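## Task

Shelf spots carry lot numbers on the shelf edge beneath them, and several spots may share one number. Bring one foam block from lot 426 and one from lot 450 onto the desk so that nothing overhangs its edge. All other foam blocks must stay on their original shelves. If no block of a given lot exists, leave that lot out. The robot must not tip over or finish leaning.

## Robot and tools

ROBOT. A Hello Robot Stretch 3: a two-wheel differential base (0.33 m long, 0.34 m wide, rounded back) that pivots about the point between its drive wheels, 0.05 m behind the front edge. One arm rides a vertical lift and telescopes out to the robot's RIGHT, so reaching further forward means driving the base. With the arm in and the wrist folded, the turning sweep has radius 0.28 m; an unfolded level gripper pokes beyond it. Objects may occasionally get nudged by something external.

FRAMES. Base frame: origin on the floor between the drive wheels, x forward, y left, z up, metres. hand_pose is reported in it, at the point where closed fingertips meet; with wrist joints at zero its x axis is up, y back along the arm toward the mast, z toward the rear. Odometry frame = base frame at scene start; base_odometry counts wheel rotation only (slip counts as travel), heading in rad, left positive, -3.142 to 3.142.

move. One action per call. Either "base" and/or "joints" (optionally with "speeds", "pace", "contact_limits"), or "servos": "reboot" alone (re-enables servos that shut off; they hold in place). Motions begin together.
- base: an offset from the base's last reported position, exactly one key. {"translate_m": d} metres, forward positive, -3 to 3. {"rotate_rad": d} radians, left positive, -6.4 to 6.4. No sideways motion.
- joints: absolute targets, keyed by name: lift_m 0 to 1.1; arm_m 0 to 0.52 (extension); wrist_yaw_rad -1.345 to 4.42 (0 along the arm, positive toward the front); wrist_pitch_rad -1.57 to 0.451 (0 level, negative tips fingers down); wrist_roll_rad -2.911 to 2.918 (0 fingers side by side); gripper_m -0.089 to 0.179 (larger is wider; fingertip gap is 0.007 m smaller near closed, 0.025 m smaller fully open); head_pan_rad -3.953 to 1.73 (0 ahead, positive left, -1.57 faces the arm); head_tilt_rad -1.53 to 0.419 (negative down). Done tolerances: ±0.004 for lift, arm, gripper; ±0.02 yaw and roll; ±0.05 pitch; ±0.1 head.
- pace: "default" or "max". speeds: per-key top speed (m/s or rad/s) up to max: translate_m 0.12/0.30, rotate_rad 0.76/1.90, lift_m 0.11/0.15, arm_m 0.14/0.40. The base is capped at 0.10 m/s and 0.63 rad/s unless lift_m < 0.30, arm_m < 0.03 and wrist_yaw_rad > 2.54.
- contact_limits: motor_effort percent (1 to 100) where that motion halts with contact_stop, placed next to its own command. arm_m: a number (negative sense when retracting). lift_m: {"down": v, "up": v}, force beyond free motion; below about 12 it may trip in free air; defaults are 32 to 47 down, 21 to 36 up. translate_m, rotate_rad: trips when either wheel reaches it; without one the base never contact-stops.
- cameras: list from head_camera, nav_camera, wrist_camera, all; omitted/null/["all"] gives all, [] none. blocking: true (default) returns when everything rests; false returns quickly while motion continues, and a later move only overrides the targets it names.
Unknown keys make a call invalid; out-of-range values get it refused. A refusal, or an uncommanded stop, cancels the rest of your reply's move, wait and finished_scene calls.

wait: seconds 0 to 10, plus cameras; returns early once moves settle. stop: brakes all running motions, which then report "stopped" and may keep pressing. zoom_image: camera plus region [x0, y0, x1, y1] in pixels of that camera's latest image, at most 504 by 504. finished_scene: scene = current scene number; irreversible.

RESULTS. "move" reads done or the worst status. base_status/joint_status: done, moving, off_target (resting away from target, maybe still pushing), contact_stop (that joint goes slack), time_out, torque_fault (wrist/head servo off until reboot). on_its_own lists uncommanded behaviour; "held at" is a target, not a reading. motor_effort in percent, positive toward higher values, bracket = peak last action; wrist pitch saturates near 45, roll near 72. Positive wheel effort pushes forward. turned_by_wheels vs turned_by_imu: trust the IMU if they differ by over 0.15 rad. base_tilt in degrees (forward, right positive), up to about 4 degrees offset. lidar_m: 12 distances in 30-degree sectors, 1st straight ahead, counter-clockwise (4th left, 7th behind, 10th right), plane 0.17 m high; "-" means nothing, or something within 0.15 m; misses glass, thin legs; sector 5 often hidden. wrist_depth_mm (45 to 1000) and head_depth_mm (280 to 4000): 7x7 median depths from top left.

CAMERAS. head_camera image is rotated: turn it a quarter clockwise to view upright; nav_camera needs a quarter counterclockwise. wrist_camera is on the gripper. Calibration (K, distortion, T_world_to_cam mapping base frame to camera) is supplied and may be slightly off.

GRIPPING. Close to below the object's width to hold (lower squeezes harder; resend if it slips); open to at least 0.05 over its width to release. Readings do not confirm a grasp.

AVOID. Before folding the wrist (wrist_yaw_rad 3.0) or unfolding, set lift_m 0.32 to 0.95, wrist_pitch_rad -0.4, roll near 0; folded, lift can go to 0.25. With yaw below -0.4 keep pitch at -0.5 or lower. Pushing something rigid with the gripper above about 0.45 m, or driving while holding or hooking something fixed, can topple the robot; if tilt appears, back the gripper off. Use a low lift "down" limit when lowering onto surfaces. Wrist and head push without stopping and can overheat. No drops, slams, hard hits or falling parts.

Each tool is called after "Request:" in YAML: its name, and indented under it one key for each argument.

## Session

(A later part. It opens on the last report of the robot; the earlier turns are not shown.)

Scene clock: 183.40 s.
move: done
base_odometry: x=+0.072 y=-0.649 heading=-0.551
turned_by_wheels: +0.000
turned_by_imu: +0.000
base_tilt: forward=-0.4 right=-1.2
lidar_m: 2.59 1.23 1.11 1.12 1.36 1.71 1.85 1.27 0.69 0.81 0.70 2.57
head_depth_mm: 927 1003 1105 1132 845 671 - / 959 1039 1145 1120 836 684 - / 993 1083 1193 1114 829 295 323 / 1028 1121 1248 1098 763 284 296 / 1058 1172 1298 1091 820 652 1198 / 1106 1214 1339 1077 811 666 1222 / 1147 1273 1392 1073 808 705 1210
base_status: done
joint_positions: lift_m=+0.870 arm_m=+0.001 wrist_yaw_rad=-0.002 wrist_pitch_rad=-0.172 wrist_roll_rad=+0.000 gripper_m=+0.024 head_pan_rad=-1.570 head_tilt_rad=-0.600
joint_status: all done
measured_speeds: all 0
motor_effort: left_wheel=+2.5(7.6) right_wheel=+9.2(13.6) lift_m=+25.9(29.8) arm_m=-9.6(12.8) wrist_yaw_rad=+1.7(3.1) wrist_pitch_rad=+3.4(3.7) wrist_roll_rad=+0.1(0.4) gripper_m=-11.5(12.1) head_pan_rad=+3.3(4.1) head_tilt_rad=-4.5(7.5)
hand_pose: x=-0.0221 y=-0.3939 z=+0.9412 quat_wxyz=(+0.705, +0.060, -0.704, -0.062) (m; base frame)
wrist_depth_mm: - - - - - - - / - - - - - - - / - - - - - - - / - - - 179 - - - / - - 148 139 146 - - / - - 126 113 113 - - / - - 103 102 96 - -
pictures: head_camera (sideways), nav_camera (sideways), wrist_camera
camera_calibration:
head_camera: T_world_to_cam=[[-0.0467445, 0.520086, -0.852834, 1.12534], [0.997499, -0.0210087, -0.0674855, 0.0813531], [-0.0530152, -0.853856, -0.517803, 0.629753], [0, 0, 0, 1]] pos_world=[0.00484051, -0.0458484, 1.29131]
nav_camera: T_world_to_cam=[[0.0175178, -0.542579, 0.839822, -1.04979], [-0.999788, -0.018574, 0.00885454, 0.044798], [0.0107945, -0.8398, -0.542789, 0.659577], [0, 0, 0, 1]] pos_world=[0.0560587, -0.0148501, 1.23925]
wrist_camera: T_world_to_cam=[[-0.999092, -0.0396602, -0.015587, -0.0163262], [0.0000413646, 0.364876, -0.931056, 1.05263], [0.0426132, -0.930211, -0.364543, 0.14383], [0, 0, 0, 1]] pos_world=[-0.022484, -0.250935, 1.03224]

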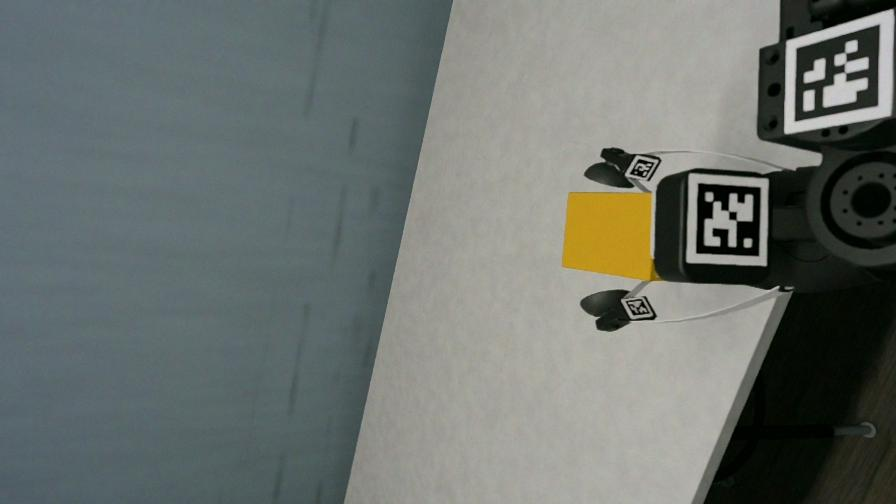

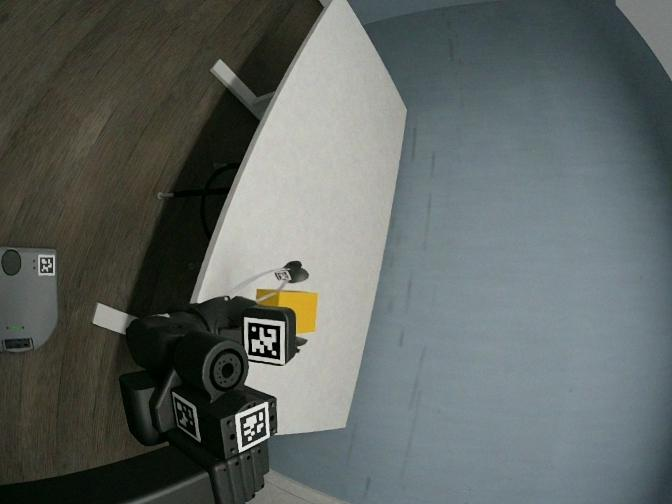

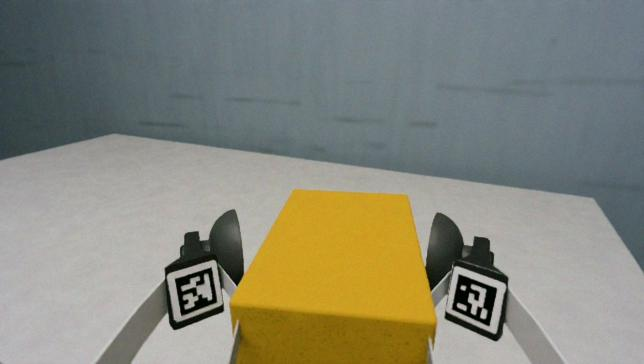

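Request:
move:
  joints: {"arm_m": 0.2, "lift_m": 0.72}
  pace: "max"
  cameras: []

Request:
move:
  joints: {"lift_m": 0.669}
  speeds: {"lift_m": 0.03}
  contact_limits: {"lift_m": {"down": 14}}
  cameras: ["head_camera","wrist_camera"]

Scene clock: 192.20 s.
move: done
base_odometry: x=+0.072 y=-0.649 heading=-0.551
turned_by_wheels: +0.000
turned_by_imu: +0.000
base_tilt: forward=-0.3 right=-1.2
lidar_m: 2.58 1.23 1.11 1.12 1.36 1.71 1.85 1.27 0.69 0.81 0.70 2.57
head_depth_mm: 928 1010 1101 1132 842 669 544 / 958 1043 1137 1119 836 417 349 / 990 1081 1190 1104 828 435 564 / 1026 1126 1241 1096 718 458 1170 / 1066 1172 1290 1092 787 654 1200 / 1103 1220 1337 1076 810 670 1213 / 1146 1266 1388 1069 806 704 1214
base_status: not commanded
joint_positions: lift_m=+0.720 arm_m=+0.200 wrist_yaw_rad=-0.002 wrist_pitch_rad=-0.172 wrist_roll_rad=+0.000 gripper_m=+0.024 head_pan_rad=-1.570 head_tilt_rad=-0.600
joint_status: all done
measured_speeds: all 0
motor_effort: left_wheel=+2.2(2.9) right_wheel=+9.2(10.0) lift_m=+25.8(27.0) arm_m=+12.8(14.5) wrist_yaw_rad=+0.0(2.5) wrist_pitch_rad=+3.5(3.7) wrist_roll_rad=+0.1(0.3) gripper_m=-11.2(11.7) head_pan_rad=+3.5(3.8) head_tilt_rad=-3.8(5.6)
hand_pose: x=-0.0221 y=-0.5933 z=+0.7912 quat_wxyz=(+0.705, +0.060, -0.704, -0.062) (m; base frame)
wrist_depth_mm: - - - - - - - / - - - - - - - / - - - - - - - / - - - 179 - - - / - - 148 138 145 - - / - - 126 113 113 - - / - - 103 102 96 - -
pictures: none
No camera images: "cameras" was empty.

Scene clock: 194.33 s.
move: done
base_odometry: x=+0.072 y=-0.649 heading=-0.551
turned_by_wheels: +0.000
turned_by_imu: +0.000
base_tilt: forward=-0.3 right=-1.2
lidar_m: 2.58 1.23 1.11 1.12 1.36 1.71 1.86 1.27 0.69 0.81 0.70 2.57
head_depth_mm: 928 1004 1103 1134 842 670 557 / 962 1041 1143 1121 834 646 395 / 990 1081 1187 1107 828 470 471 / 1026 1126 1247 1100 768 552 1146 / 1064 1172 1301 1093 818 653 1193 / 1107 1218 1336 1081 808 668 1217 / 1152 1278 1404 1069 805 703 1213
base_status: not commanded
joint_positions: lift_m=+0.669 arm_m=+0.200 wrist_yaw_rad=-0.002 wrist_pitch_rad=-0.151 wrist_roll_rad=+0.000 gripper_m=+0.024 head_pan_rad=-1.570 head_tilt_rad=-0.600
joint_status: all done
measured_speeds: all 0
motor_effort: left_wheel=+2.5(2.8) right_wheel=+8.8(9.8) lift_m=+19.8(26.8) arm_m=+13.4(13.5) wrist_yaw_rad=+1.9(3.2) wrist_pitch_rad=-0.3(3.7) wrist_roll_rad=-0.1(0.4) gripper_m=-11.1(11.9) head_pan_rad=+3.1(3.5) head_tilt_rad=-3.8(4.6)
contact_limits: lift_m down 14 (down: maximum 72; up: maximum 65)
hand_pose: x=-0.0221 y=-0.5947 z=+0.7454 quat_wxyz=(+0.705, +0.053, -0.705, -0.054) (m; base frame)
wrist_depth_mm: - - - - - - - / - - - - - - - / - - - - - - - / - - - 168 - - - / - - 148 139 145 - - / - - 126 108 112 - - / - - 103 102 96 - -
pictures: head_camera (sideways), wrist_camera
camera_calibration:
head_camera: T_world_to_cam=[[-0.0467782, 0.520462, -0.852603, 1.12506], [0.997503, -0.0208739, -0.0674704, 0.0813396], [-0.0529129, -0.85363, -0.518186, 0.630258], [0, 0, 0, 1]] pos_world=[0.0048407, -0.0458465, 1.29131]
wrist_camera: T_world_to_cam=[[-0.999092, -0.0400094, -0.01466, -0.0282425], [-0.0000570923, 0.345302, -0.938492, 0.937473], [0.0426107, -0.937638, -0.344991, -0.133284], [0, 0, 0, 1]] pos_world=[-0.022484, -0.449814, 0.833415]

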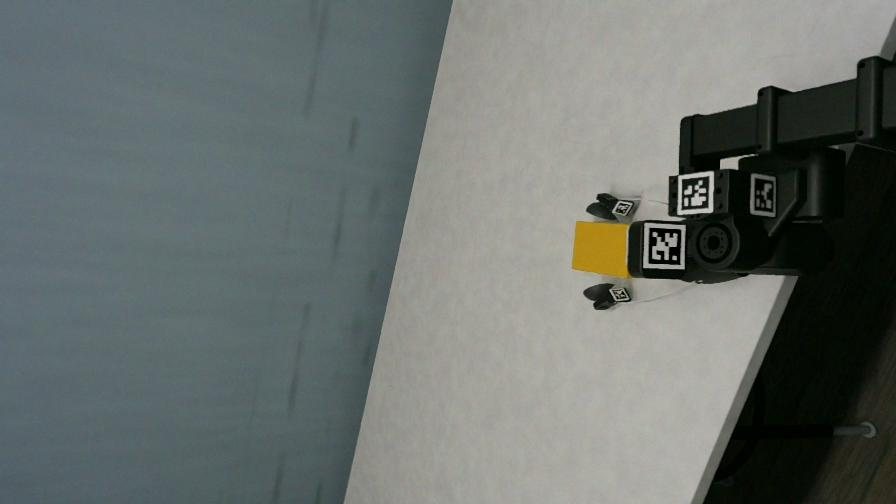

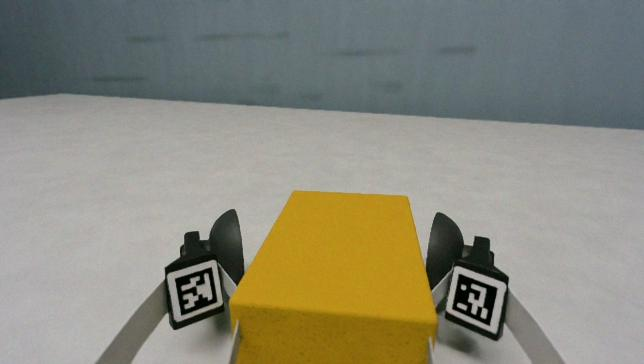

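Request:
move:
  joints: {"gripper_m": 0.179}
  cameras: []

Request:
move:
  joints: {"arm_m": 0.0}
  cameras: ["head_camera"]

Request:
move:
  joints: {"lift_m": 0.8, "wrist_yaw_rad": 3.0, "wrist_pitch_rad": -0.45, "gripper_m": 0.04}
  pace: "max"
  cameras: []

Request:
move:
  base: {"rotate_rad": -0.049}
  joints: {"lift_m": 0.28, "head_pan_rad": 0.5, "head_tilt_rad": -0.25}
  pace: "max"
  cameras: ["nav_camera"]

Request:
move:
  base: {"translate_m": 2.05}
  pace: "max"
  contact_limits: {"translate_m": 40}
  cameras: ["nav_camera"]

Scene clock: 219.00 s.
move: done
base_odometry: x=+0.072 y=-0.649 heading=-0.551
turned_by_wheels: +0.000
turned_by_imu: +0.000
base_tilt: forward=-0.2 right=-1.2
lidar_m: 2.58 1.23 1.11 1.12 1.36 1.71 1.85 1.27 0.69 0.81 0.70 2.57
head_depth_mm: 927 1006 1104 1126 842 670 557 / 957 1043 1145 1118 833 646 397 / 989 1080 1195 1107 828 469 471 / 1029 1120 1250 1100 790 552 1150 / 1065 1168 1302 1089 815 653 1194 / 1103 1218 1333 1077 809 668 1210 / 1156 1265 1388 1067 806 706 1211
base_status: not commanded
joint_positions: lift_m=+0.669 arm_m=+0.200 wrist_yaw_rad=-0.002 wrist_pitch_rad=-0.164 wrist_roll_rad=+0.000 gripper_m=+0.179 head_pan_rad=-1.570 head_tilt_rad=-0.600
joint_status: all done
measured_speeds: all 0
motor_effort: left_wheel=+2.2(2.8) right_wheel=+8.9(9.6) lift_m=+29.2(30.3) arm_m=+12.0(13.0) wrist_yaw_rad=+0.5(3.1) wrist_pitch_rad=+2.0(2.2) wrist_roll_rad=+0.2(0.3) gripper_m=+0.2(83.7) head_pan_rad=+2.5(3.5) head_tilt_rad=-1.8(3.3)
contact_limits: lift_m down 14 (down: maximum 72; up: maximum 65)
hand_pose: x=-0.0219 y=-0.5939 z=+0.7422 quat_wxyz=(+0.705, +0.057, -0.704, -0.059) (m; base frame)
wrist_depth_mm: - - - - - - - / - - - - - - - / - - - - - - - / - - - 158 - - - / - 142 - 139 131 - - / - 126 103 103 102 - - / - - - 102 97 - 105
pictures: none
No camera images: "cameras" was empty.

Scene clock: 221.70 s.
move: done
base_odometry: x=+0.072 y=-0.649 heading=-0.551
turned_by_wheels: +0.000
turned_by_imu: +0.000
base_tilt: forward=-0.4 right=-1.2
lidar_m: 2.58 1.23 1.11 1.12 1.36 1.71 1.85 1.27 0.69 0.81 0.70 2.57
head_depth_mm: 925 1006 1100 1132 842 669 557 / 959 1045 1145 1126 831 665 568 / 993 1076 1195 1108 826 662 591 / 1023 1128 1238 1100 767 657 590 / 1062 1164 1302 1091 818 654 1171 / 1099 1214 1335 1079 811 669 1211 / 1150 1276 1387 1065 803 703 1210
base_status: not commanded
joint_positions: lift_m=+0.669 arm_m=+0.001 wrist_yaw_rad=-0.002 wrist_pitch_rad=-0.164 wrist_roll_rad=+0.000 gripper_m=+0.179 head_pan_rad=-1.570 head_tilt_rad=-0.600
joint_status: all done
measured_speeds: all 0
motor_effort: left_wheel=+2.4(2.7) right_wheel=+9.3(9.9) lift_m=+23.5(29.7) arm_m=-12.0(14.5) wrist_yaw_rad=+1.8(2.0) wrist_pitch_rad=+2.2(2.3) wrist_roll_rad=-0.2(0.3) gripper_m=+0.7(1.1) head_pan_rad=+2.7(3.1) head_tilt_rad=-0.8(2.1)
contact_limits: lift_m down 14 (down: maximum 72; up: maximum 65)
hand_pose: x=-0.0219 y=-0.3944 z=+0.7420 quat_wxyz=(+0.705, +0.058, -0.704, -0.059) (m; base frame)
wrist_depth_mm: - - - - - - - / - - - - - - - / - - - - - - - / - - - - - - - / - 142 - - - - - / 123 139 - - - - - / - - - - - - 105
pictures: head_camera (sideways)
camera_calibration:
head_camera: T_world_to_cam=[[-0.0467782, 0.520462, -0.852603, 1.12506], [0.997503, -0.0208739, -0.0674704, 0.0813396], [-0.0529129, -0.85363, -0.518186, 0.630258], [0, 0, 0, 1]] pos_world=[0.0048407, -0.0458465, 1.29131]

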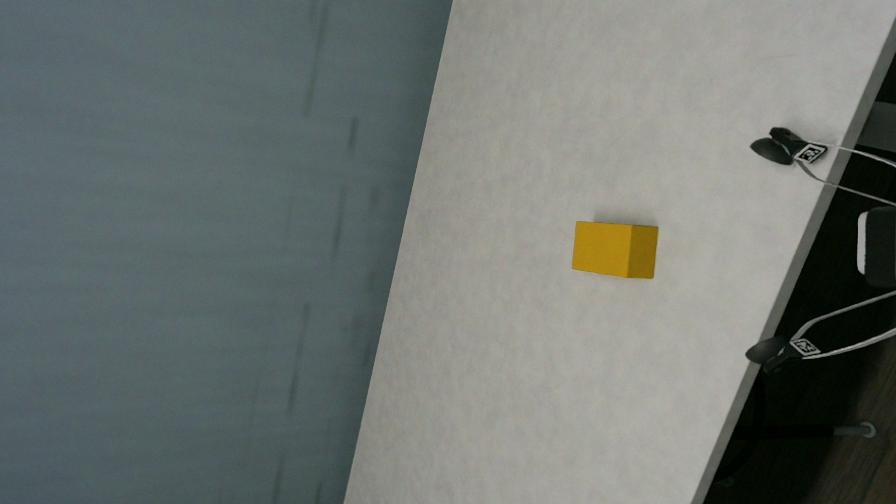

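Scene clock: 223.63 s.
move: done
base_odometry: x=+0.072 y=-0.649 heading=-0.551
turned_by_wheels: +0.000
turned_by_imu: -0.019
base_tilt: forward=-0.4 right=-1.1
lidar_m: 2.58 1.24 1.11 1.12 1.35 1.70 1.85 1.27 0.69 0.81 0.70 2.57
head_depth_mm: 926 1007 1093 1138 844 670 569 / 952 1038 1145 1117 837 665 569 / 986 1073 1180 1117 831 661 593 / 1020 1117 1231 1101 769 658 1169 / 1056 1160 1287 1089 816 652 1192 / 1086 1201 1327 1078 810 667 1217 / 1132 1255 1384 1069 806 685 1185
base_status: not commanded
joint_positions: lift_m=+0.800 arm_m=+0.001 wrist_yaw_rad=+2.997 wrist_pitch_rad=-0.462 wrist_roll_rad=-0.005 gripper_m=+0.040 head_pan_rad=-1.570 head_tilt_rad=-0.600
joint_status: all done
measured_speeds: all 0
motor_effort: left_wheel=-1.4(4.0) right_wheel=+2.8(9.4) lift_m=+29.0(31.7) arm_m=-3.3(12.7) wrist_yaw_rad=+2.1(55.7) wrist_pitch_rad=+1.7(17.6) wrist_roll_rad=+1.7(19.6) gripper_m=+0.5(92.7) head_pan_rad=+1.9(2.9) head_tilt_rad=-0.2(1.1)
hand_pose: x=+0.0102 y=+0.0709 z=+0.8030 quat_wxyz=(+0.211, +0.696, +0.113, +0.677) (m; base frame)
wrist_depth_mm: - 139 - - - - - / - 150 - - - - - / - 166 - - - - - / - 193 219 - - - - / - - 211 - - - - / - - 127 - 129 - - / 967 994 279 952 927 951 941
pictures: none
No camera images: "cameras" was empty.

Scene clock: 227.90 s.
move: done
base_odometry: x=+0.072 y=-0.649 heading=-0.599
turned_by_wheels: -0.049
turned_by_imu: -0.048
base_tilt: forward=-0.3 right=-1.2
lidar_m: 2.57 1.27 1.11 1.11 1.31 1.70 1.85 1.32 0.69 0.81 0.70 2.46
head_depth_mm: 2433 2526 2552 2628 2710 2209 1645 / 2590 2733 2802 2837 2850 2193 1632 / 2360 1634 1714 1816 1912 1962 1618 / 1451 1449 1509 1580 1678 1750 1635 / 1263 1312 1365 1413 1476 1555 1569 / 1142 1188 1223 1273 1325 1387 1448 / 1058 1087 1126 1163 1208 1248 1299
base_status: done
joint_positions: lift_m=+0.280 arm_m=+0.001 wrist_yaw_rad=+2.998 wrist_pitch_rad=-0.463 wrist_roll_rad=-0.005 gripper_m=+0.040 head_pan_rad=+0.500 head_tilt_rad=-0.250
joint_status: all done
measured_speeds: all 0
motor_effort: left_wheel=+5.6(11.6) right_wheel=-8.4(10.9) lift_m=+25.5(27.9) arm_m=+12.7(13.2) wrist_yaw_rad=+0.7(3.0) wrist_pitch_rad=+2.1(2.1) wrist_roll_rad=+1.6(1.9) gripper_m=+0.2(0.9) head_pan_rad=-3.2(5.8) head_tilt_rad=-2.9(11.9)
hand_pose: x=+0.0101 y=+0.0706 z=+0.2826 quat_wxyz=(+0.212, +0.696, +0.113, +0.677) (m; base frame)
wrist_depth_mm: - 138 - - - - - / - 150 - - - - - / 846 166 751 808 799 799 791 / 674 612 219 663 653 641 644 / 563 542 211 538 533 546 539 / 487 297 127 284 129 472 469 / 262 266 248 258 396 415 413
pictures: nav_camera (sideways)
camera_calibration:
nav_camera: T_world_to_cam=[[0.186237, 0.121256, 0.974994, -1.22716], [0.491633, -0.870684, 0.014375, 0.0284788], [0.850654, 0.476662, -0.221767, 0.236607], [0, 0, 0, 1]] pos_world=[0.0132705, 0.0608151, 1.24854]

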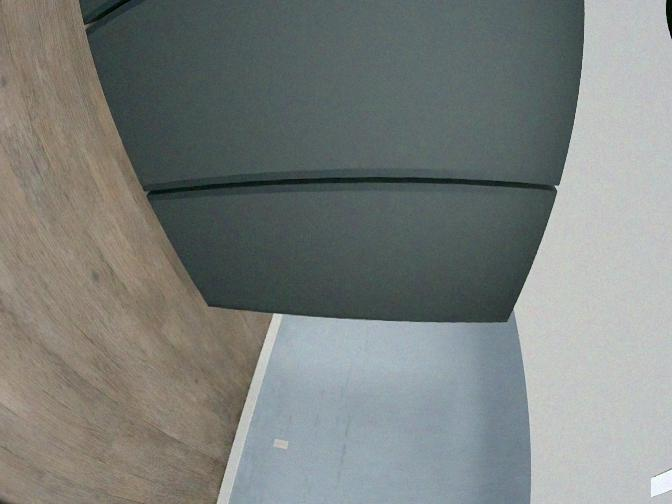

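Scene clock: 236.17 s.
move: done
base_odometry: x=+1.765 y=-1.805 heading=-0.599
turned_by_wheels: +0.000
turned_by_imu: +0.001
base_tilt: forward=-0.3 right=-1.1
lidar_m: 0.63 0.73 1.31 0.76 0.69 1.13 3.32 1.49 1.75 1.20 0.71 0.63
head_depth_mm: 574 589 600 618 634 651 670 / 621 639 658 675 693 716 738 / 680 699 719 741 767 792 818 / 751 772 800 828 858 889 920 / 835 864 897 935 967 1009 1051 / 943 978 1022 1066 1120 1171 1229 / 1080 1122 1189 1251 1323 1391 1441
base_status: done
joint_positions: lift_m=+0.280 arm_m=+0.001 wrist_yaw_rad=+2.998 wrist_pitch_rad=-0.463 wrist_roll_rad=-0.005 gripper_m=+0.040 head_pan_rad=+0.500 head_tilt_rad=-0.251
joint_status: not commanded
measured_speeds: all 0
motor_effort: left_wheel=+1.7(15.9) right_wheel=+2.4(10.3) lift_m=+24.0(29.4) arm_m=+11.5(13.2) wrist_yaw_rad=+0.9(3.0) wrist_pitch_rad=+2.1(2.1) wrist_roll_rad=+1.6(2.0) gripper_m=+0.5(0.9) head_pan_rad=-3.0(3.8) head_tilt_rad=+1.9(3.5)
contact_limits: translate_m 40 (maximum 100)
hand_pose: x=+0.0101 y=+0.0706 z=+0.2826 quat_wxyz=(+0.212, +0.696, +0.113, +0.677) (m; base frame)
wrist_depth_mm: - 139 - - - - - / - 150 941 - - - - / 788 166 751 808 796 790 788 / 665 624 218 657 651 656 648 / 562 545 212 534 536 551 544 / 488 297 127 284 129 471 469 / 261 265 246 257 402 418 409
pictures: nav_camera (sideways)
camera_calibration:
nav_camera: T_world_to_cam=[[0.187082, 0.121566, 0.974793, -1.22692], [0.491091, -0.87099, 0.0143705, 0.0284195], [0.850782, 0.476024, -0.222647, 0.237793], [0, 0, 0, 1]] pos_world=[0.0132696, 0.0607104, 1.24853]

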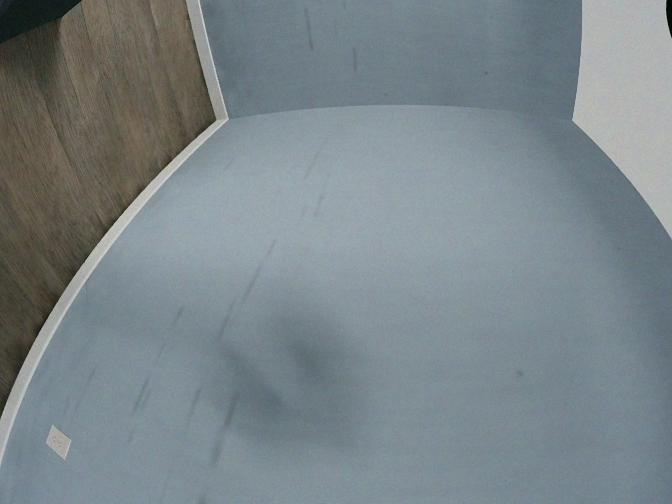

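Request:
move:
  base: {"rotate_rad": 1.298}
  joints: {"head_pan_rad": 1.5}
  pace: "max"
  cameras: []

Request:
move:
  base: {"translate_m": 1.5}
  joints: {"head_pan_rad": 1.7, "head_tilt_rad": -0.25}
  pace: "max"
  contact_limits: {"translate_m": 40}
  cameras: ["nav_camera","head_camera"]

Scene clock: 248.87 s.
move: done
base_odometry: x=+1.765 y=-1.805 heading=+0.698
turned_by_wheels: +1.298
turned_by_imu: +1.272
base_tilt: forward=-0.4 right=-1.1
lidar_m: 2.00 0.67 0.76 2.08 1.82 1.49 1.74 0.89 0.65 0.63 0.65 0.89
head_depth_mm: 1235 1231 1217 1205 1197 1190 1192 / 2487 1668 1646 1622 1620 1623 1517 / 2675 2913 2577 2546 2483 2069 1630 / 3143 3758 3793 - 3204 2150 1620 / 3152 3697 3782 - 3205 2134 1617 / 3209 3625 3753 - 3165 2099 1611 / 3235 3706 3760 - 3128 2123 1588
base_status: done
joint_positions: lift_m=+0.280 arm_m=+0.001 wrist_yaw_rad=+2.998 wrist_pitch_rad=-0.463 wrist_roll_rad=-0.005 gripper_m=+0.040 head_pan_rad=+1.506 head_tilt_rad=-0.251
joint_status: all done
measured_speeds: all 0
motor_effort: left_wheel=-6.5(14.4) right_wheel=+9.5(14.4) lift_m=+25.8(25.8) arm_m=+4.1(12.1) wrist_yaw_rad=+1.0(2.6) wrist_pitch_rad=+2.1(2.1) wrist_roll_rad=+1.8(1.9) gripper_m=+0.5(0.8) head_pan_rad=-2.9(4.7) head_tilt_rad=+4.7(5.4)
hand_pose: x=+0.0101 y=+0.0706 z=+0.2826 quat_wxyz=(+0.212, +0.696, +0.113, +0.677) (m; base frame)
wrist_depth_mm: - 139 - - - - - / - 150 - - - - - / 844 167 751 827 817 796 - / 672 624 218 651 646 660 623 / 566 545 212 532 534 545 538 / 486 295 126 283 129 472 468 / 260 266 246 257 400 415 416
pictures: none
No camera images: "cameras" was empty.

Scene clock: 255.27 s.
move: done
base_odometry: x=+2.914 y=-0.841 heading=+0.698
turned_by_wheels: +0.000
turned_by_imu: +0.002
base_tilt: forward=-0.4 right=-1.2
lidar_m: 0.51 0.53 0.73 1.99 1.34 0.63 2.46 0.88 0.64 0.62 0.64 0.53
head_depth_mm: 2366 2283 2196 2078 1969 1917 1599 / 3067 3646 3868 3951 3044 2178 1636 / 3088 3737 3918 - 3277 2183 1625 / 3096 3763 3824 - 3251 2156 1631 / 3139 2083 2131 2263 2377 2137 1603 / 1598 2069 2148 1718 1770 1840 1534 / 1166 1189 1254 1291 1356 1398 -
base_status: done
joint_positions: lift_m=+0.280 arm_m=+0.001 wrist_yaw_rad=+2.998 wrist_pitch_rad=-0.463 wrist_roll_rad=-0.005 gripper_m=+0.040 head_pan_rad=+1.701 head_tilt_rad=-0.250
joint_status: all done
measured_speeds: all 0
motor_effort: left_wheel=-1.1(10.9) right_wheel=+6.5(17.0) lift_m=+26.8(27.2) arm_m=-11.6(13.2) wrist_yaw_rad=+2.2(3.5) wrist_pitch_rad=+2.0(2.1) wrist_roll_rad=+1.8(1.9) gripper_m=+0.4(0.8) head_pan_rad=-1.0(5.1) head_tilt_rad=+5.6(7.1)
contact_limits: translate_m 40 (maximum 100)
hand_pose: x=+0.0101 y=+0.0706 z=+0.2826 quat_wxyz=(+0.211, +0.696, +0.113, +0.677) (m; base frame)
wrist_depth_mm: - 139 - - - - 538 / - 150 - - - 891 537 / 749 166 754 817 811 762 569 / 647 621 219 653 659 664 545 / 567 543 211 540 532 550 543 / 483 296 126 284 129 471 468 / 262 266 246 257 397 417 418
pictures: head_camera (sideways), nav_camera (sideways)
camera_calibration:
head_camera: T_world_to_cam=[[0.0713705, -0.188324, -0.97951, 1.28997], [-0.994694, -0.0863822, -0.0558688, 0.0784568], [-0.0740908, 0.978301, -0.19349, 0.207896], [0, 0, 0, 1]] pos_world=[0.00137777, 0.0463245, 1.30815]
nav_camera: T_world_to_cam=[[-0.0457026, 0.217583, 0.974971, -1.22571], [0.989558, 0.143419, 0.0143797, 0.0253654], [-0.136701, 0.965447, -0.221866, 0.242798], [0, 0, 0, 1]] pos_world=[-0.047928, 0.0286473, 1.24854]

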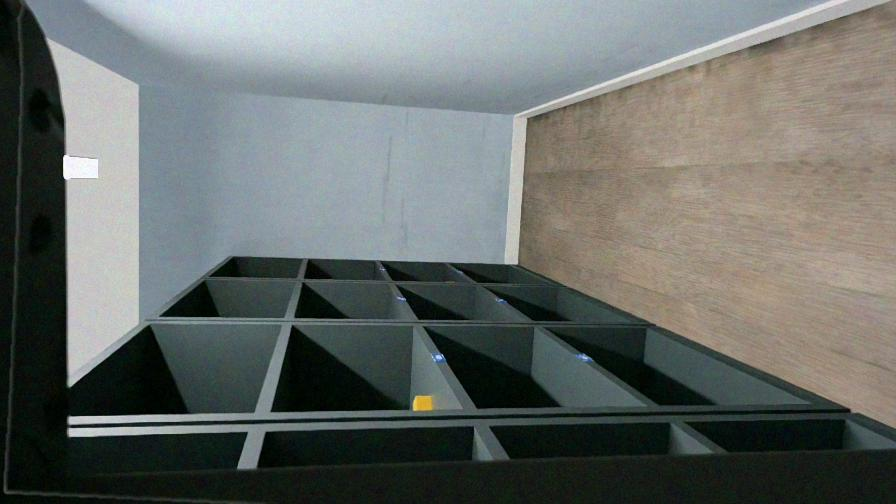

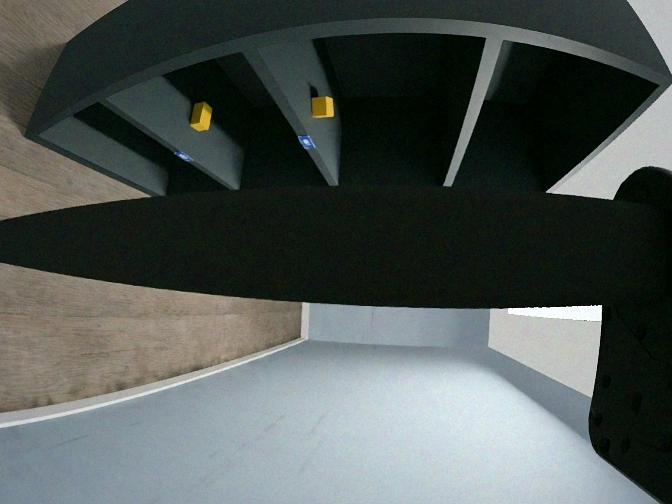

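Request:
move:
  base: {"rotate_rad": -1.571}
  joints: {"head_pan_rad": -1.57, "head_tilt_rad": -0.5}
  pace: "max"
  cameras: []

Request:
move:
  base: {"translate_m": -0.95}
  joints: {"head_pan_rad": -1.75, "head_tilt_rad": -0.65}
  pace: "max"
  cameras: ["nav_camera","head_camera"]

Request:
move:
  joints: {"head_pan_rad": -2.35, "head_tilt_rad": -0.4}
  pace: "max"
  cameras: ["nav_camera","head_camera"]

Request:
zoom_image:
  camera: "head_camera"
  region: [340, 0, 800, 504]

Scene clock: 272.63 s.
move: done
base_odometry: x=+2.914 y=-0.841 heading=-0.873
turned_by_wheels: -1.571
turned_by_imu: -1.541
base_tilt: forward=-0.3 right=-1.2
lidar_m: 0.62 0.65 0.53 0.51 0.54 0.74 2.17 1.32 0.64 2.28 0.87 0.64
head_depth_mm: 2687 2932 3088 3055 1075 1056 1044 / 2693 2928 3096 2920 2124 1612 1282 / 2683 2891 3180 2991 2083 1619 1306 / 2712 2916 3164 2973 2051 1598 1302 / 2699 2914 3146 2937 2042 1609 1299 / 2549 2658 2709 2584 2042 1581 1286 / 1731 1767 1793 1845 1860 1568 1287
base_status: done
joint_positions: lift_m=+0.280 arm_m=+0.001 wrist_yaw_rad=+2.998 wrist_pitch_rad=-0.463 wrist_roll_rad=-0.005 gripper_m=+0.040 head_pan_rad=-1.578 head_tilt_rad=-0.500
joint_status: all done
measured_speeds: translate_m=+0.000 rotate_rad=+0.000 lift_m=+0.000 arm_m=+0.000 wrist_yaw_rad=+0.000 wrist_pitch_rad=+0.000 wrist_roll_rad=+0.000 head_pan_rad=+0.024 head_tilt_rad=+0.000
motor_effort: left_wheel=+7.4(14.7) right_wheel=-7.9(14.8) lift_m=+26.8(28.1) arm_m=-12.1(13.3) wrist_yaw_rad=+1.2(3.0) wrist_pitch_rad=+2.0(2.1) wrist_roll_rad=+1.7(2.1) gripper_m=+0.3(0.8) head_pan_rad=+3.9(4.7) head_tilt_rad=-4.1(9.2)
hand_pose: x=+0.0101 y=+0.0706 z=+0.2826 quat_wxyz=(+0.211, +0.696, +0.113, +0.677) (m; base frame)
wrist_depth_mm: 490 139 505 518 537 534 540 / 531 150 537 - - - - / - 166 173 - - - - / 627 189 198 637 633 650 640 / 560 548 211 542 528 554 545 / 486 295 127 283 129 472 471 / 259 266 247 257 398 416 413
pictures: none
No camera images: "cameras" was empty.

Scene clock: 277.17 s.
move: done
base_odometry: x=+2.303 y=-0.114 heading=-0.873
turned_by_wheels: +0.000
turned_by_imu: -0.001
base_tilt: forward=-0.3 right=-1.2
lidar_m: 1.56 0.74 0.55 0.53 0.55 0.76 2.23 1.29 0.58 0.93 0.70 0.70
head_depth_mm: 605 617 630 606 700 844 1148 / 763 784 744 599 855 864 1035 / 776 863 779 594 1033 866 1122 / 766 848 771 587 1028 857 1130 / 749 831 761 580 1022 833 1123 / 740 817 751 552 1014 826 1097 / 727 805 739 546 1011 824 1094
base_status: done
joint_positions: lift_m=+0.280 arm_m=+0.001 wrist_yaw_rad=+2.998 wrist_pitch_rad=-0.463 wrist_roll_rad=-0.005 gripper_m=+0.040 head_pan_rad=-1.751 head_tilt_rad=-0.650
joint_status: all done
measured_speeds: all 0
motor_effort: left_wheel=-5.1(14.0) right_wheel=-4.4(16.6) lift_m=+28.2(29.1) arm_m=-10.1(12.2) wrist_yaw_rad=+2.5(2.9) wrist_pitch_rad=+2.1(2.2) wrist_roll_rad=+1.7(1.9) gripper_m=+0.1(0.8) head_pan_rad=+0.4(3.5) head_tilt_rad=+3.0(6.4)
hand_pose: x=+0.0101 y=+0.0706 z=+0.2826 quat_wxyz=(+0.211, +0.696, +0.113, +0.677) (m; base frame)
wrist_depth_mm: 504 139 525 528 536 543 - / 535 150 - - - - - / - 165 175 - - - - / 650 189 198 631 661 653 647 / 558 549 211 538 536 556 542 / 486 296 127 284 129 476 471 / 259 266 246 258 397 414 415
pictures: head_camera (sideways), nav_camera (sideways)
camera_calibration:
head_camera: T_world_to_cam=[[0.0554652, 0.561486, -0.825625, 1.08927], [0.977955, -0.197274, -0.0684624, 0.0827149], [-0.201315, -0.803627, -0.56005, 0.685619], [0, 0, 0, 1]] pos_world=[-0.00328254, -0.0443107, 1.28897]
nav_camera: T_world_to_cam=[[-0.0881224, -0.577702, 0.811477, -1.01218], [-0.986816, 0.161655, 0.00792107, 0.0458556], [-0.135755, -0.80008, -0.584331, 0.714519], [0, 0, 0, 1]] pos_world=[0.0530548, -0.0204799, 1.23851]

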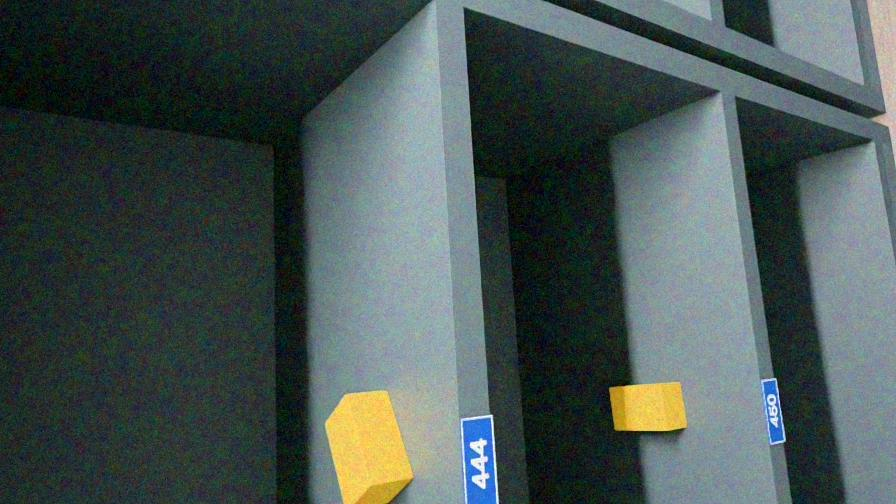

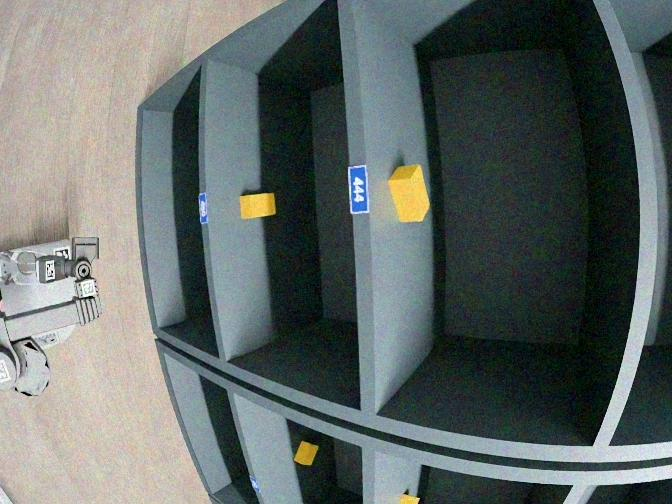

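Scene clock: 277.97 s.
move: done
base_odometry: x=+2.303 y=-0.114 heading=-0.873
turned_by_wheels: +0.000
turned_by_imu: +0.000
base_tilt: forward=-0.4 right=-1.2
lidar_m: 1.56 0.74 0.55 0.53 0.55 0.77 2.23 1.29 0.58 0.92 0.71 0.70
head_depth_mm: 1166 1195 1267 1308 1380 1528 1440 / 1246 1299 1388 1170 1475 1534 1389 / 1170 1280 1418 961 1456 1111 1345 / 657 1169 1262 939 1310 1064 1226 / 504 537 572 616 664 726 795 / 464 504 541 584 612 699 766 / 466 577 630 691 582 854 829
base_status: not commanded
joint_positions: lift_m=+0.280 arm_m=+0.001 wrist_yaw_rad=+2.998 wrist_pitch_rad=-0.463 wrist_roll_rad=-0.005 gripper_m=+0.040 head_pan_rad=-2.366 head_tilt_rad=-0.392
joint_status: all done
measured_speeds: all 0
motor_effort: left_wheel=-4.9(5.5) right_wheel=-3.7(5.1) lift_m=+28.9(29.0) arm_m=-9.9(10.5) wrist_yaw_rad=+1.4(2.9) wrist_pitch_rad=+2.0(2.1) wrist_roll_rad=+1.6(2.2) gripper_m=+0.3(0.7) head_pan_rad=-0.3(5.3) head_tilt_rad=+2.2(7.5)
hand_pose: x=+0.0101 y=+0.0706 z=+0.2826 quat_wxyz=(+0.211, +0.696, +0.113, +0.677) (m; base frame)
wrist_depth_mm: 509 139 518 531 542 542 - / 542 149 - - - - - / - 165 175 - - - - / 648 190 198 639 652 656 645 / 563 544 212 534 529 548 542 / 492 296 127 285 130 473 466 / 260 265 247 256 398 418 415
pictures: head_camera (sideways), nav_camera (sideways)
camera_calibration:
head_camera: T_world_to_cam=[[0.205007, 0.265837, -0.941967, 1.24008], [0.673138, -0.736957, -0.0614805, 0.075539], [-0.710533, -0.62147, -0.330026, 0.389404], [0, 0, 0, 1]] pos_world=[-0.0283889, -0.0319877, 1.30127]
nav_camera: T_world_to_cam=[[-0.243099, -0.26226, 0.933875, -1.17086], [-0.711101, 0.702982, 0.0123095, 0.0384631], [-0.659726, -0.661087, -0.357388, 0.422429], [0, 0, 0, 1]] pos_world=[0.0214028, -0.054846, 1.24393]

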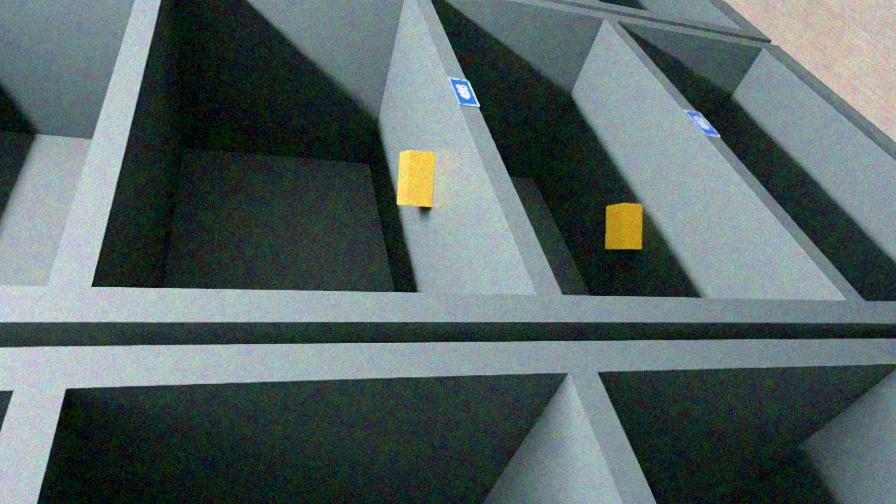

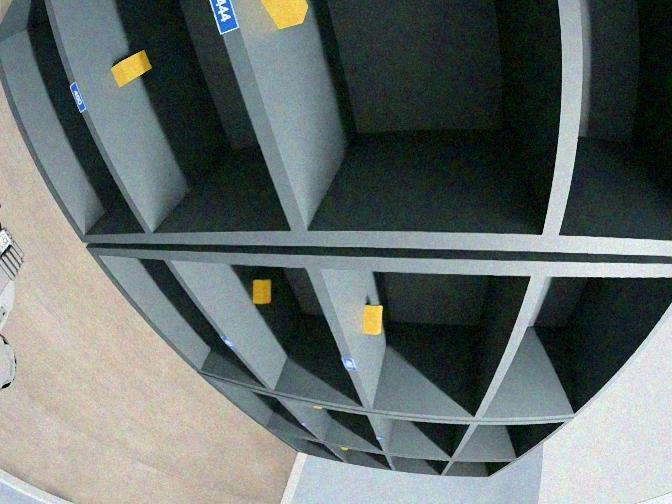

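Scaled by 1.000.

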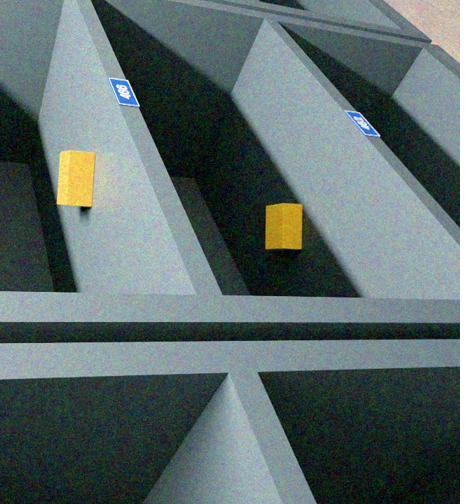

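Request:
move:
  joints: {"head_pan_rad": -1.75, "head_tilt_rad": -0.75}
  pace: "max"
  cameras: ["head_camera"]

Request:
zoom_image:
  camera: "head_camera"
  region: [540, 360, 740, 504]

Scene clock: 283.27 s.
move: done
base_odometry: x=+2.303 y=-0.114 heading=-0.873
turned_by_wheels: +0.000
turned_by_imu: +0.000
base_tilt: forward=-0.4 right=-1.2
lidar_m: 1.57 0.74 0.55 0.53 0.55 0.77 2.24 1.29 0.58 0.93 0.71 0.70
head_depth_mm: 637 649 606 678 775 1221 1161 / 777 796 615 879 888 1017 1149 / 779 841 608 1088 937 1200 1149 / 771 827 602 1119 930 1197 1123 / 759 818 593 1103 920 1190 1110 / 751 803 565 1059 889 1158 1106 / 738 792 556 1052 913 1148 1086
base_status: not commanded
joint_positions: lift_m=+0.280 arm_m=+0.001 wrist_yaw_rad=+2.998 wrist_pitch_rad=-0.463 wrist_roll_rad=-0.005 gripper_m=+0.040 head_pan_rad=-1.730 head_tilt_rad=-0.761
joint_status: all done
measured_speeds: all 0
motor_effort: left_wheel=-4.9(5.1) right_wheel=-3.9(4.5) lift_m=+29.0(29.8) arm_m=-7.6(8.8) wrist_yaw_rad=+0.8(2.5) wrist_pitch_rad=+2.1(2.1) wrist_roll_rad=+1.6(1.8) gripper_m=+0.1(0.8) head_pan_rad=-1.1(4.9) head_tilt_rad=-3.2(8.2)
hand_pose: x=+0.0101 y=+0.0706 z=+0.2826 quat_wxyz=(+0.211, +0.696, +0.113, +0.677) (m; base frame)
wrist_depth_mm: 503 139 524 533 536 542 - / 541 150 - - - - - / - 165 175 - - - - / 643 189 199 637 659 647 652 / 565 544 212 536 537 549 547 / 486 296 127 284 129 472 474 / 260 265 247 256 399 415 415
pictures: head_camera (sideways)
camera_calibration:
head_camera: T_world_to_cam=[[0.0576922, 0.649402, -0.758254, 1.00142], [0.983086, -0.169197, -0.0701089, 0.0848409], [-0.173823, -0.741384, -0.648179, 0.800157], [0, 0, 0, 1]] pos_world=[-0.00209454, -0.0427486, 1.28393]

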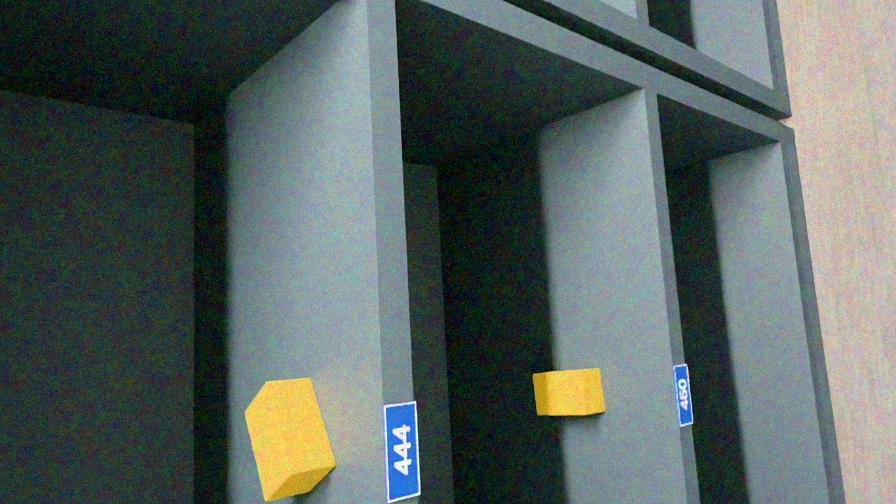

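Scaled by 2.520 from the camera's 896x504 image, which has a finer 1280x720 frame.

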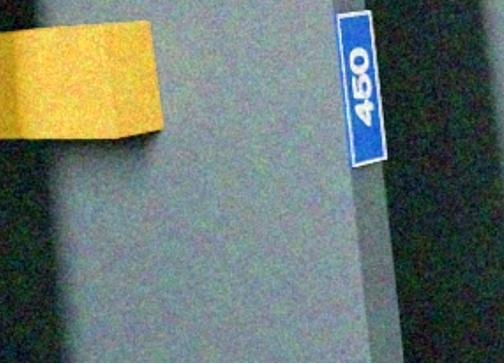

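Request:
move:
  base: {"translate_m": 0.085}
  joints: {"lift_m": 0.5}
  pace: "max"
  cameras: []

Request:
move:
  joints: {"wrist_yaw_rad": 0.0, "wrist_pitch_rad": -0.15, "gripper_m": 0.179, "lift_m": 0.484, "wrist_roll_rad": 0.0}
  pace: "max"
  cameras: ["wrist_camera"]

Scene clock: 303.43 s.
move: done
base_odometry: x=+2.358 y=-0.179 heading=-0.872
turned_by_wheels: +0.000
turned_by_imu: +0.000
base_tilt: forward=-0.4 right=-1.3
lidar_m: 1.48 0.74 0.55 0.53 0.55 0.77 2.22 0.68 0.63 0.93 0.64 1.53
head_depth_mm: 765 781 636 816 852 1006 1164 / 800 870 629 1055 953 1140 1167 / 787 858 623 1140 947 1206 1151 / 774 838 616 1097 940 1192 1127 / 760 829 581 1088 903 1171 1120 / 751 814 570 1073 927 1157 1102 / 739 800 597 1069 923 829 1087
base_status: done
joint_positions: lift_m=+0.500 arm_m=+0.001 wrist_yaw_rad=+2.998 wrist_pitch_rad=-0.464 wrist_roll_rad=-0.005 gripper_m=+0.040 head_pan_rad=-1.750 head_tilt_rad=-0.750
joint_status: all done
measured_speeds: all 0
motor_effort: left_wheel=+5.5(12.3) right_wheel=-0.6(11.7) lift_m=+26.2(32.4) arm_m=-6.3(7.0) wrist_yaw_rad=+1.6(2.9) wrist_pitch_rad=+2.1(2.2) wrist_roll_rad=+1.6(1.9) gripper_m=+0.5(1.0) head_pan_rad=-2.8(3.7) head_tilt_rad=+1.2(3.7)
hand_pose: x=+0.0101 y=+0.0706 z=+0.5025 quat_wxyz=(+0.212, +0.696, +0.113, +0.677) (m; base frame)
wrist_depth_mm: 504 139 521 530 537 543 - / 538 150 - - - - - / - 166 173 - - - - / - 186 191 - - - - / - - 210 154 153 796 813 / 733 742 127 704 129 722 729 / 654 659 285 639 625 634 639
pictures: none
No camera images: "cameras" was empty.

Scene clock: 305.37 s.
move: done
base_odometry: x=+2.358 y=-0.179 heading=-0.872
turned_by_wheels: +0.000
turned_by_imu: +0.000
base_tilt: forward=-0.4 right=-1.2
lidar_m: 1.48 0.74 0.55 0.53 0.55 0.77 2.22 0.67 0.63 0.93 0.64 1.52
head_depth_mm: 763 782 638 818 855 1006 1169 / 800 874 631 1052 952 1138 1156 / 787 856 625 1137 948 1204 1151 / 772 841 617 1096 942 1179 1125 / 761 827 581 1081 901 1167 1100 / 750 815 570 1077 924 1161 1093 / 741 801 597 1066 925 830 1092
base_status: not commanded
joint_positions: lift_m=+0.484 arm_m=+0.001 wrist_yaw_rad=+0.003 wrist_pitch_rad=-0.173 wrist_roll_rad=-0.005 gripper_m=+0.179 head_pan_rad=-1.750 head_tilt_rad=-0.750
joint_status: all done
measured_speeds: all 0
motor_effort: left_wheel=+5.3(5.9) right_wheel=-0.5(1.3) lift_m=+28.9(32.5) arm_m=-4.7(5.9) wrist_yaw_rad=-2.8(9.5) wrist_pitch_rad=+3.8(6.3) wrist_roll_rad=+1.5(2.8) gripper_m=+0.1(83.5) head_pan_rad=-2.5(3.2) head_tilt_rad=+2.0(3.0)
hand_pose: x=-0.0207 y=-0.3938 z=+0.5548 quat_wxyz=(+0.707, +0.063, -0.702, -0.060) (m; base frame)
wrist_depth_mm: - - - - - - 587 / - - - - - - 619 / - - - - - - - / 304 305 306 304 305 304 302 / 273 264 264 - 254 247 247 / - 139 - - - - - / - - - - - - 105
pictures: wrist_camera
camera_calibration:
wrist_camera: T_world_to_cam=[[-0.998888, -0.045894, -0.0107902, -0.0261118], [-0.00679407, 0.366609, -0.93035, 0.692926], [0.0466533, -0.929243, -0.366513, 0.00451618], [0, 0, 0, 1]] pos_world=[-0.0215856, -0.251035, 0.646037]

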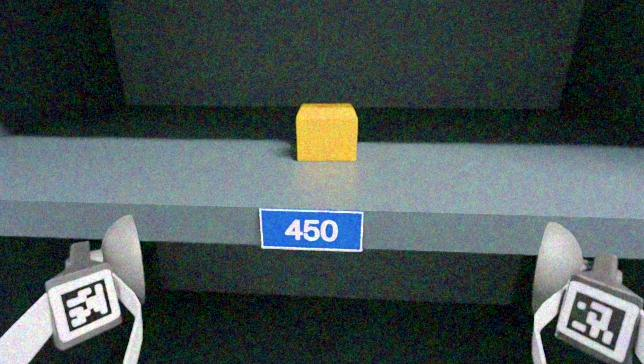

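Request:
move:
  base: {"translate_m": 0.014}
  joints: {"lift_m": 0.496}
  cameras: []

Request:
move:
  joints: {"arm_m": 0.228}
  cameras: ["wrist_camera"]

Scene clock: 322.27 s.
move: done
base_odometry: x=+2.367 y=-0.190 heading=-0.872
turned_by_wheels: +0.000
turned_by_imu: +0.000
base_tilt: forward=-0.2 right=-1.1
lidar_m: 1.46 0.74 0.55 0.53 0.55 0.76 2.22 0.66 0.64 0.93 0.63 1.51
head_depth_mm: 781 799 638 845 876 1012 1163 / 801 873 630 1075 951 1183 1160 / 785 857 623 1135 945 1209 1151 / 775 839 617 1095 941 1176 1123 / 763 827 582 1082 902 1168 1100 / 751 814 574 1077 926 1160 1090 / 738 800 597 1065 918 828 1089
base_status: done
joint_positions: lift_m=+0.496 arm_m=+0.001 wrist_yaw_rad=+0.003 wrist_pitch_rad=-0.172 wrist_roll_rad=-0.005 gripper_m=+0.179 head_pan_rad=-1.750 head_tilt_rad=-0.750
joint_status: all done
measured_speeds: all 0
motor_effort: left_wheel=+6.0(11.3) right_wheel=+3.5(7.0) lift_m=+27.5(32.0) arm_m=-3.5(4.0) wrist_yaw_rad=-3.5(4.4) wrist_pitch_rad=+3.8(4.0) wrist_roll_rad=+1.7(2.0) gripper_m=+0.4(1.0) head_pan_rad=-2.1(2.9) head_tilt_rad=+0.9(2.0)
hand_pose: x=-0.0208 y=-0.3938 z=+0.5670 quat_wxyz=(+0.707, +0.062, -0.702, -0.060) (m; base frame)
wrist_depth_mm: - - - - - - 591 / - - - - - - 624 / - - - - - - - / 314 313 313 311 313 315 313 / 276 269 270 276 260 259 250 / - 139 - - - - - / - - - - - - 105
pictures: none
No camera images: "cameras" was empty.

Scene clock: 325.17 s.
move: done
base_odometry: x=+2.367 y=-0.190 heading=-0.872
turned_by_wheels: +0.000
turned_by_imu: +0.000
base_tilt: forward=-0.2 right=-1.2
lidar_m: 1.46 0.74 0.55 0.53 0.55 0.76 2.22 0.67 0.64 0.93 0.63 1.51
head_depth_mm: 781 800 636 845 878 1014 1166 / 798 872 629 1069 951 1178 1157 / 785 858 623 1140 944 1212 532 / 773 839 617 1097 941 628 1102 / 761 829 581 1086 899 660 1117 / 752 814 574 1076 928 1164 1099 / 736 799 599 1068 921 831 1090
base_status: not commanded
joint_positions: lift_m=+0.496 arm_m=+0.228 wrist_yaw_rad=+0.003 wrist_pitch_rad=-0.172 wrist_roll_rad=-0.005 gripper_m=+0.179 head_pan_rad=-1.750 head_tilt_rad=-0.750
joint_status: all done
measured_speeds: all 0
motor_effort: left_wheel=+6.3(6.6) right_wheel=+3.7(4.1) lift_m=+24.6(27.9) arm_m=+12.3(14.2) wrist_yaw_rad=-4.1(4.1) wrist_pitch_rad=+3.7(3.8) wrist_roll_rad=+1.6(1.9) gripper_m=+0.8(1.4) head_pan_rad=-2.2(2.7) head_tilt_rad=+1.1(1.6)
hand_pose: x=-0.0208 y=-0.6213 z=+0.5670 quat_wxyz=(+0.707, +0.062, -0.702, -0.060) (m; base frame)
wrist_depth_mm: - - - - - 397 394 / - - - - - - - / - - - - - - - / 311 291 310 - 311 311 310 / 244 230 242 146 231 242 243 / 123 176 183 139 175 190 191 / 147 157 157 147 151 157 107
pictures: wrist_camera
camera_calibration:
wrist_camera: T_world_to_cam=[[-0.998898, -0.0456843, -0.0107685, -0.0364313], [-0.0066934, 0.365732, -0.930696, 0.787358], [0.0464566, -0.929598, -0.365635, -0.203106], [0, 0, 0, 1]] pos_world=[-0.0216854, -0.478434, 0.658136]

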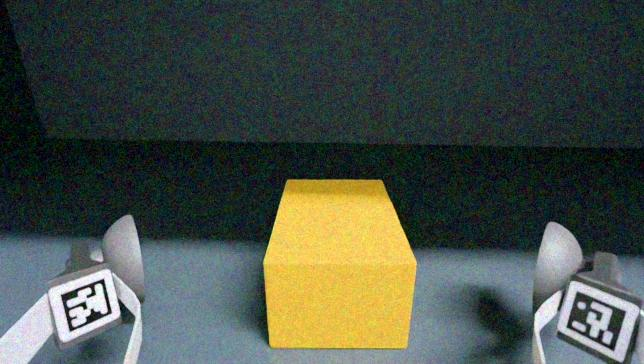

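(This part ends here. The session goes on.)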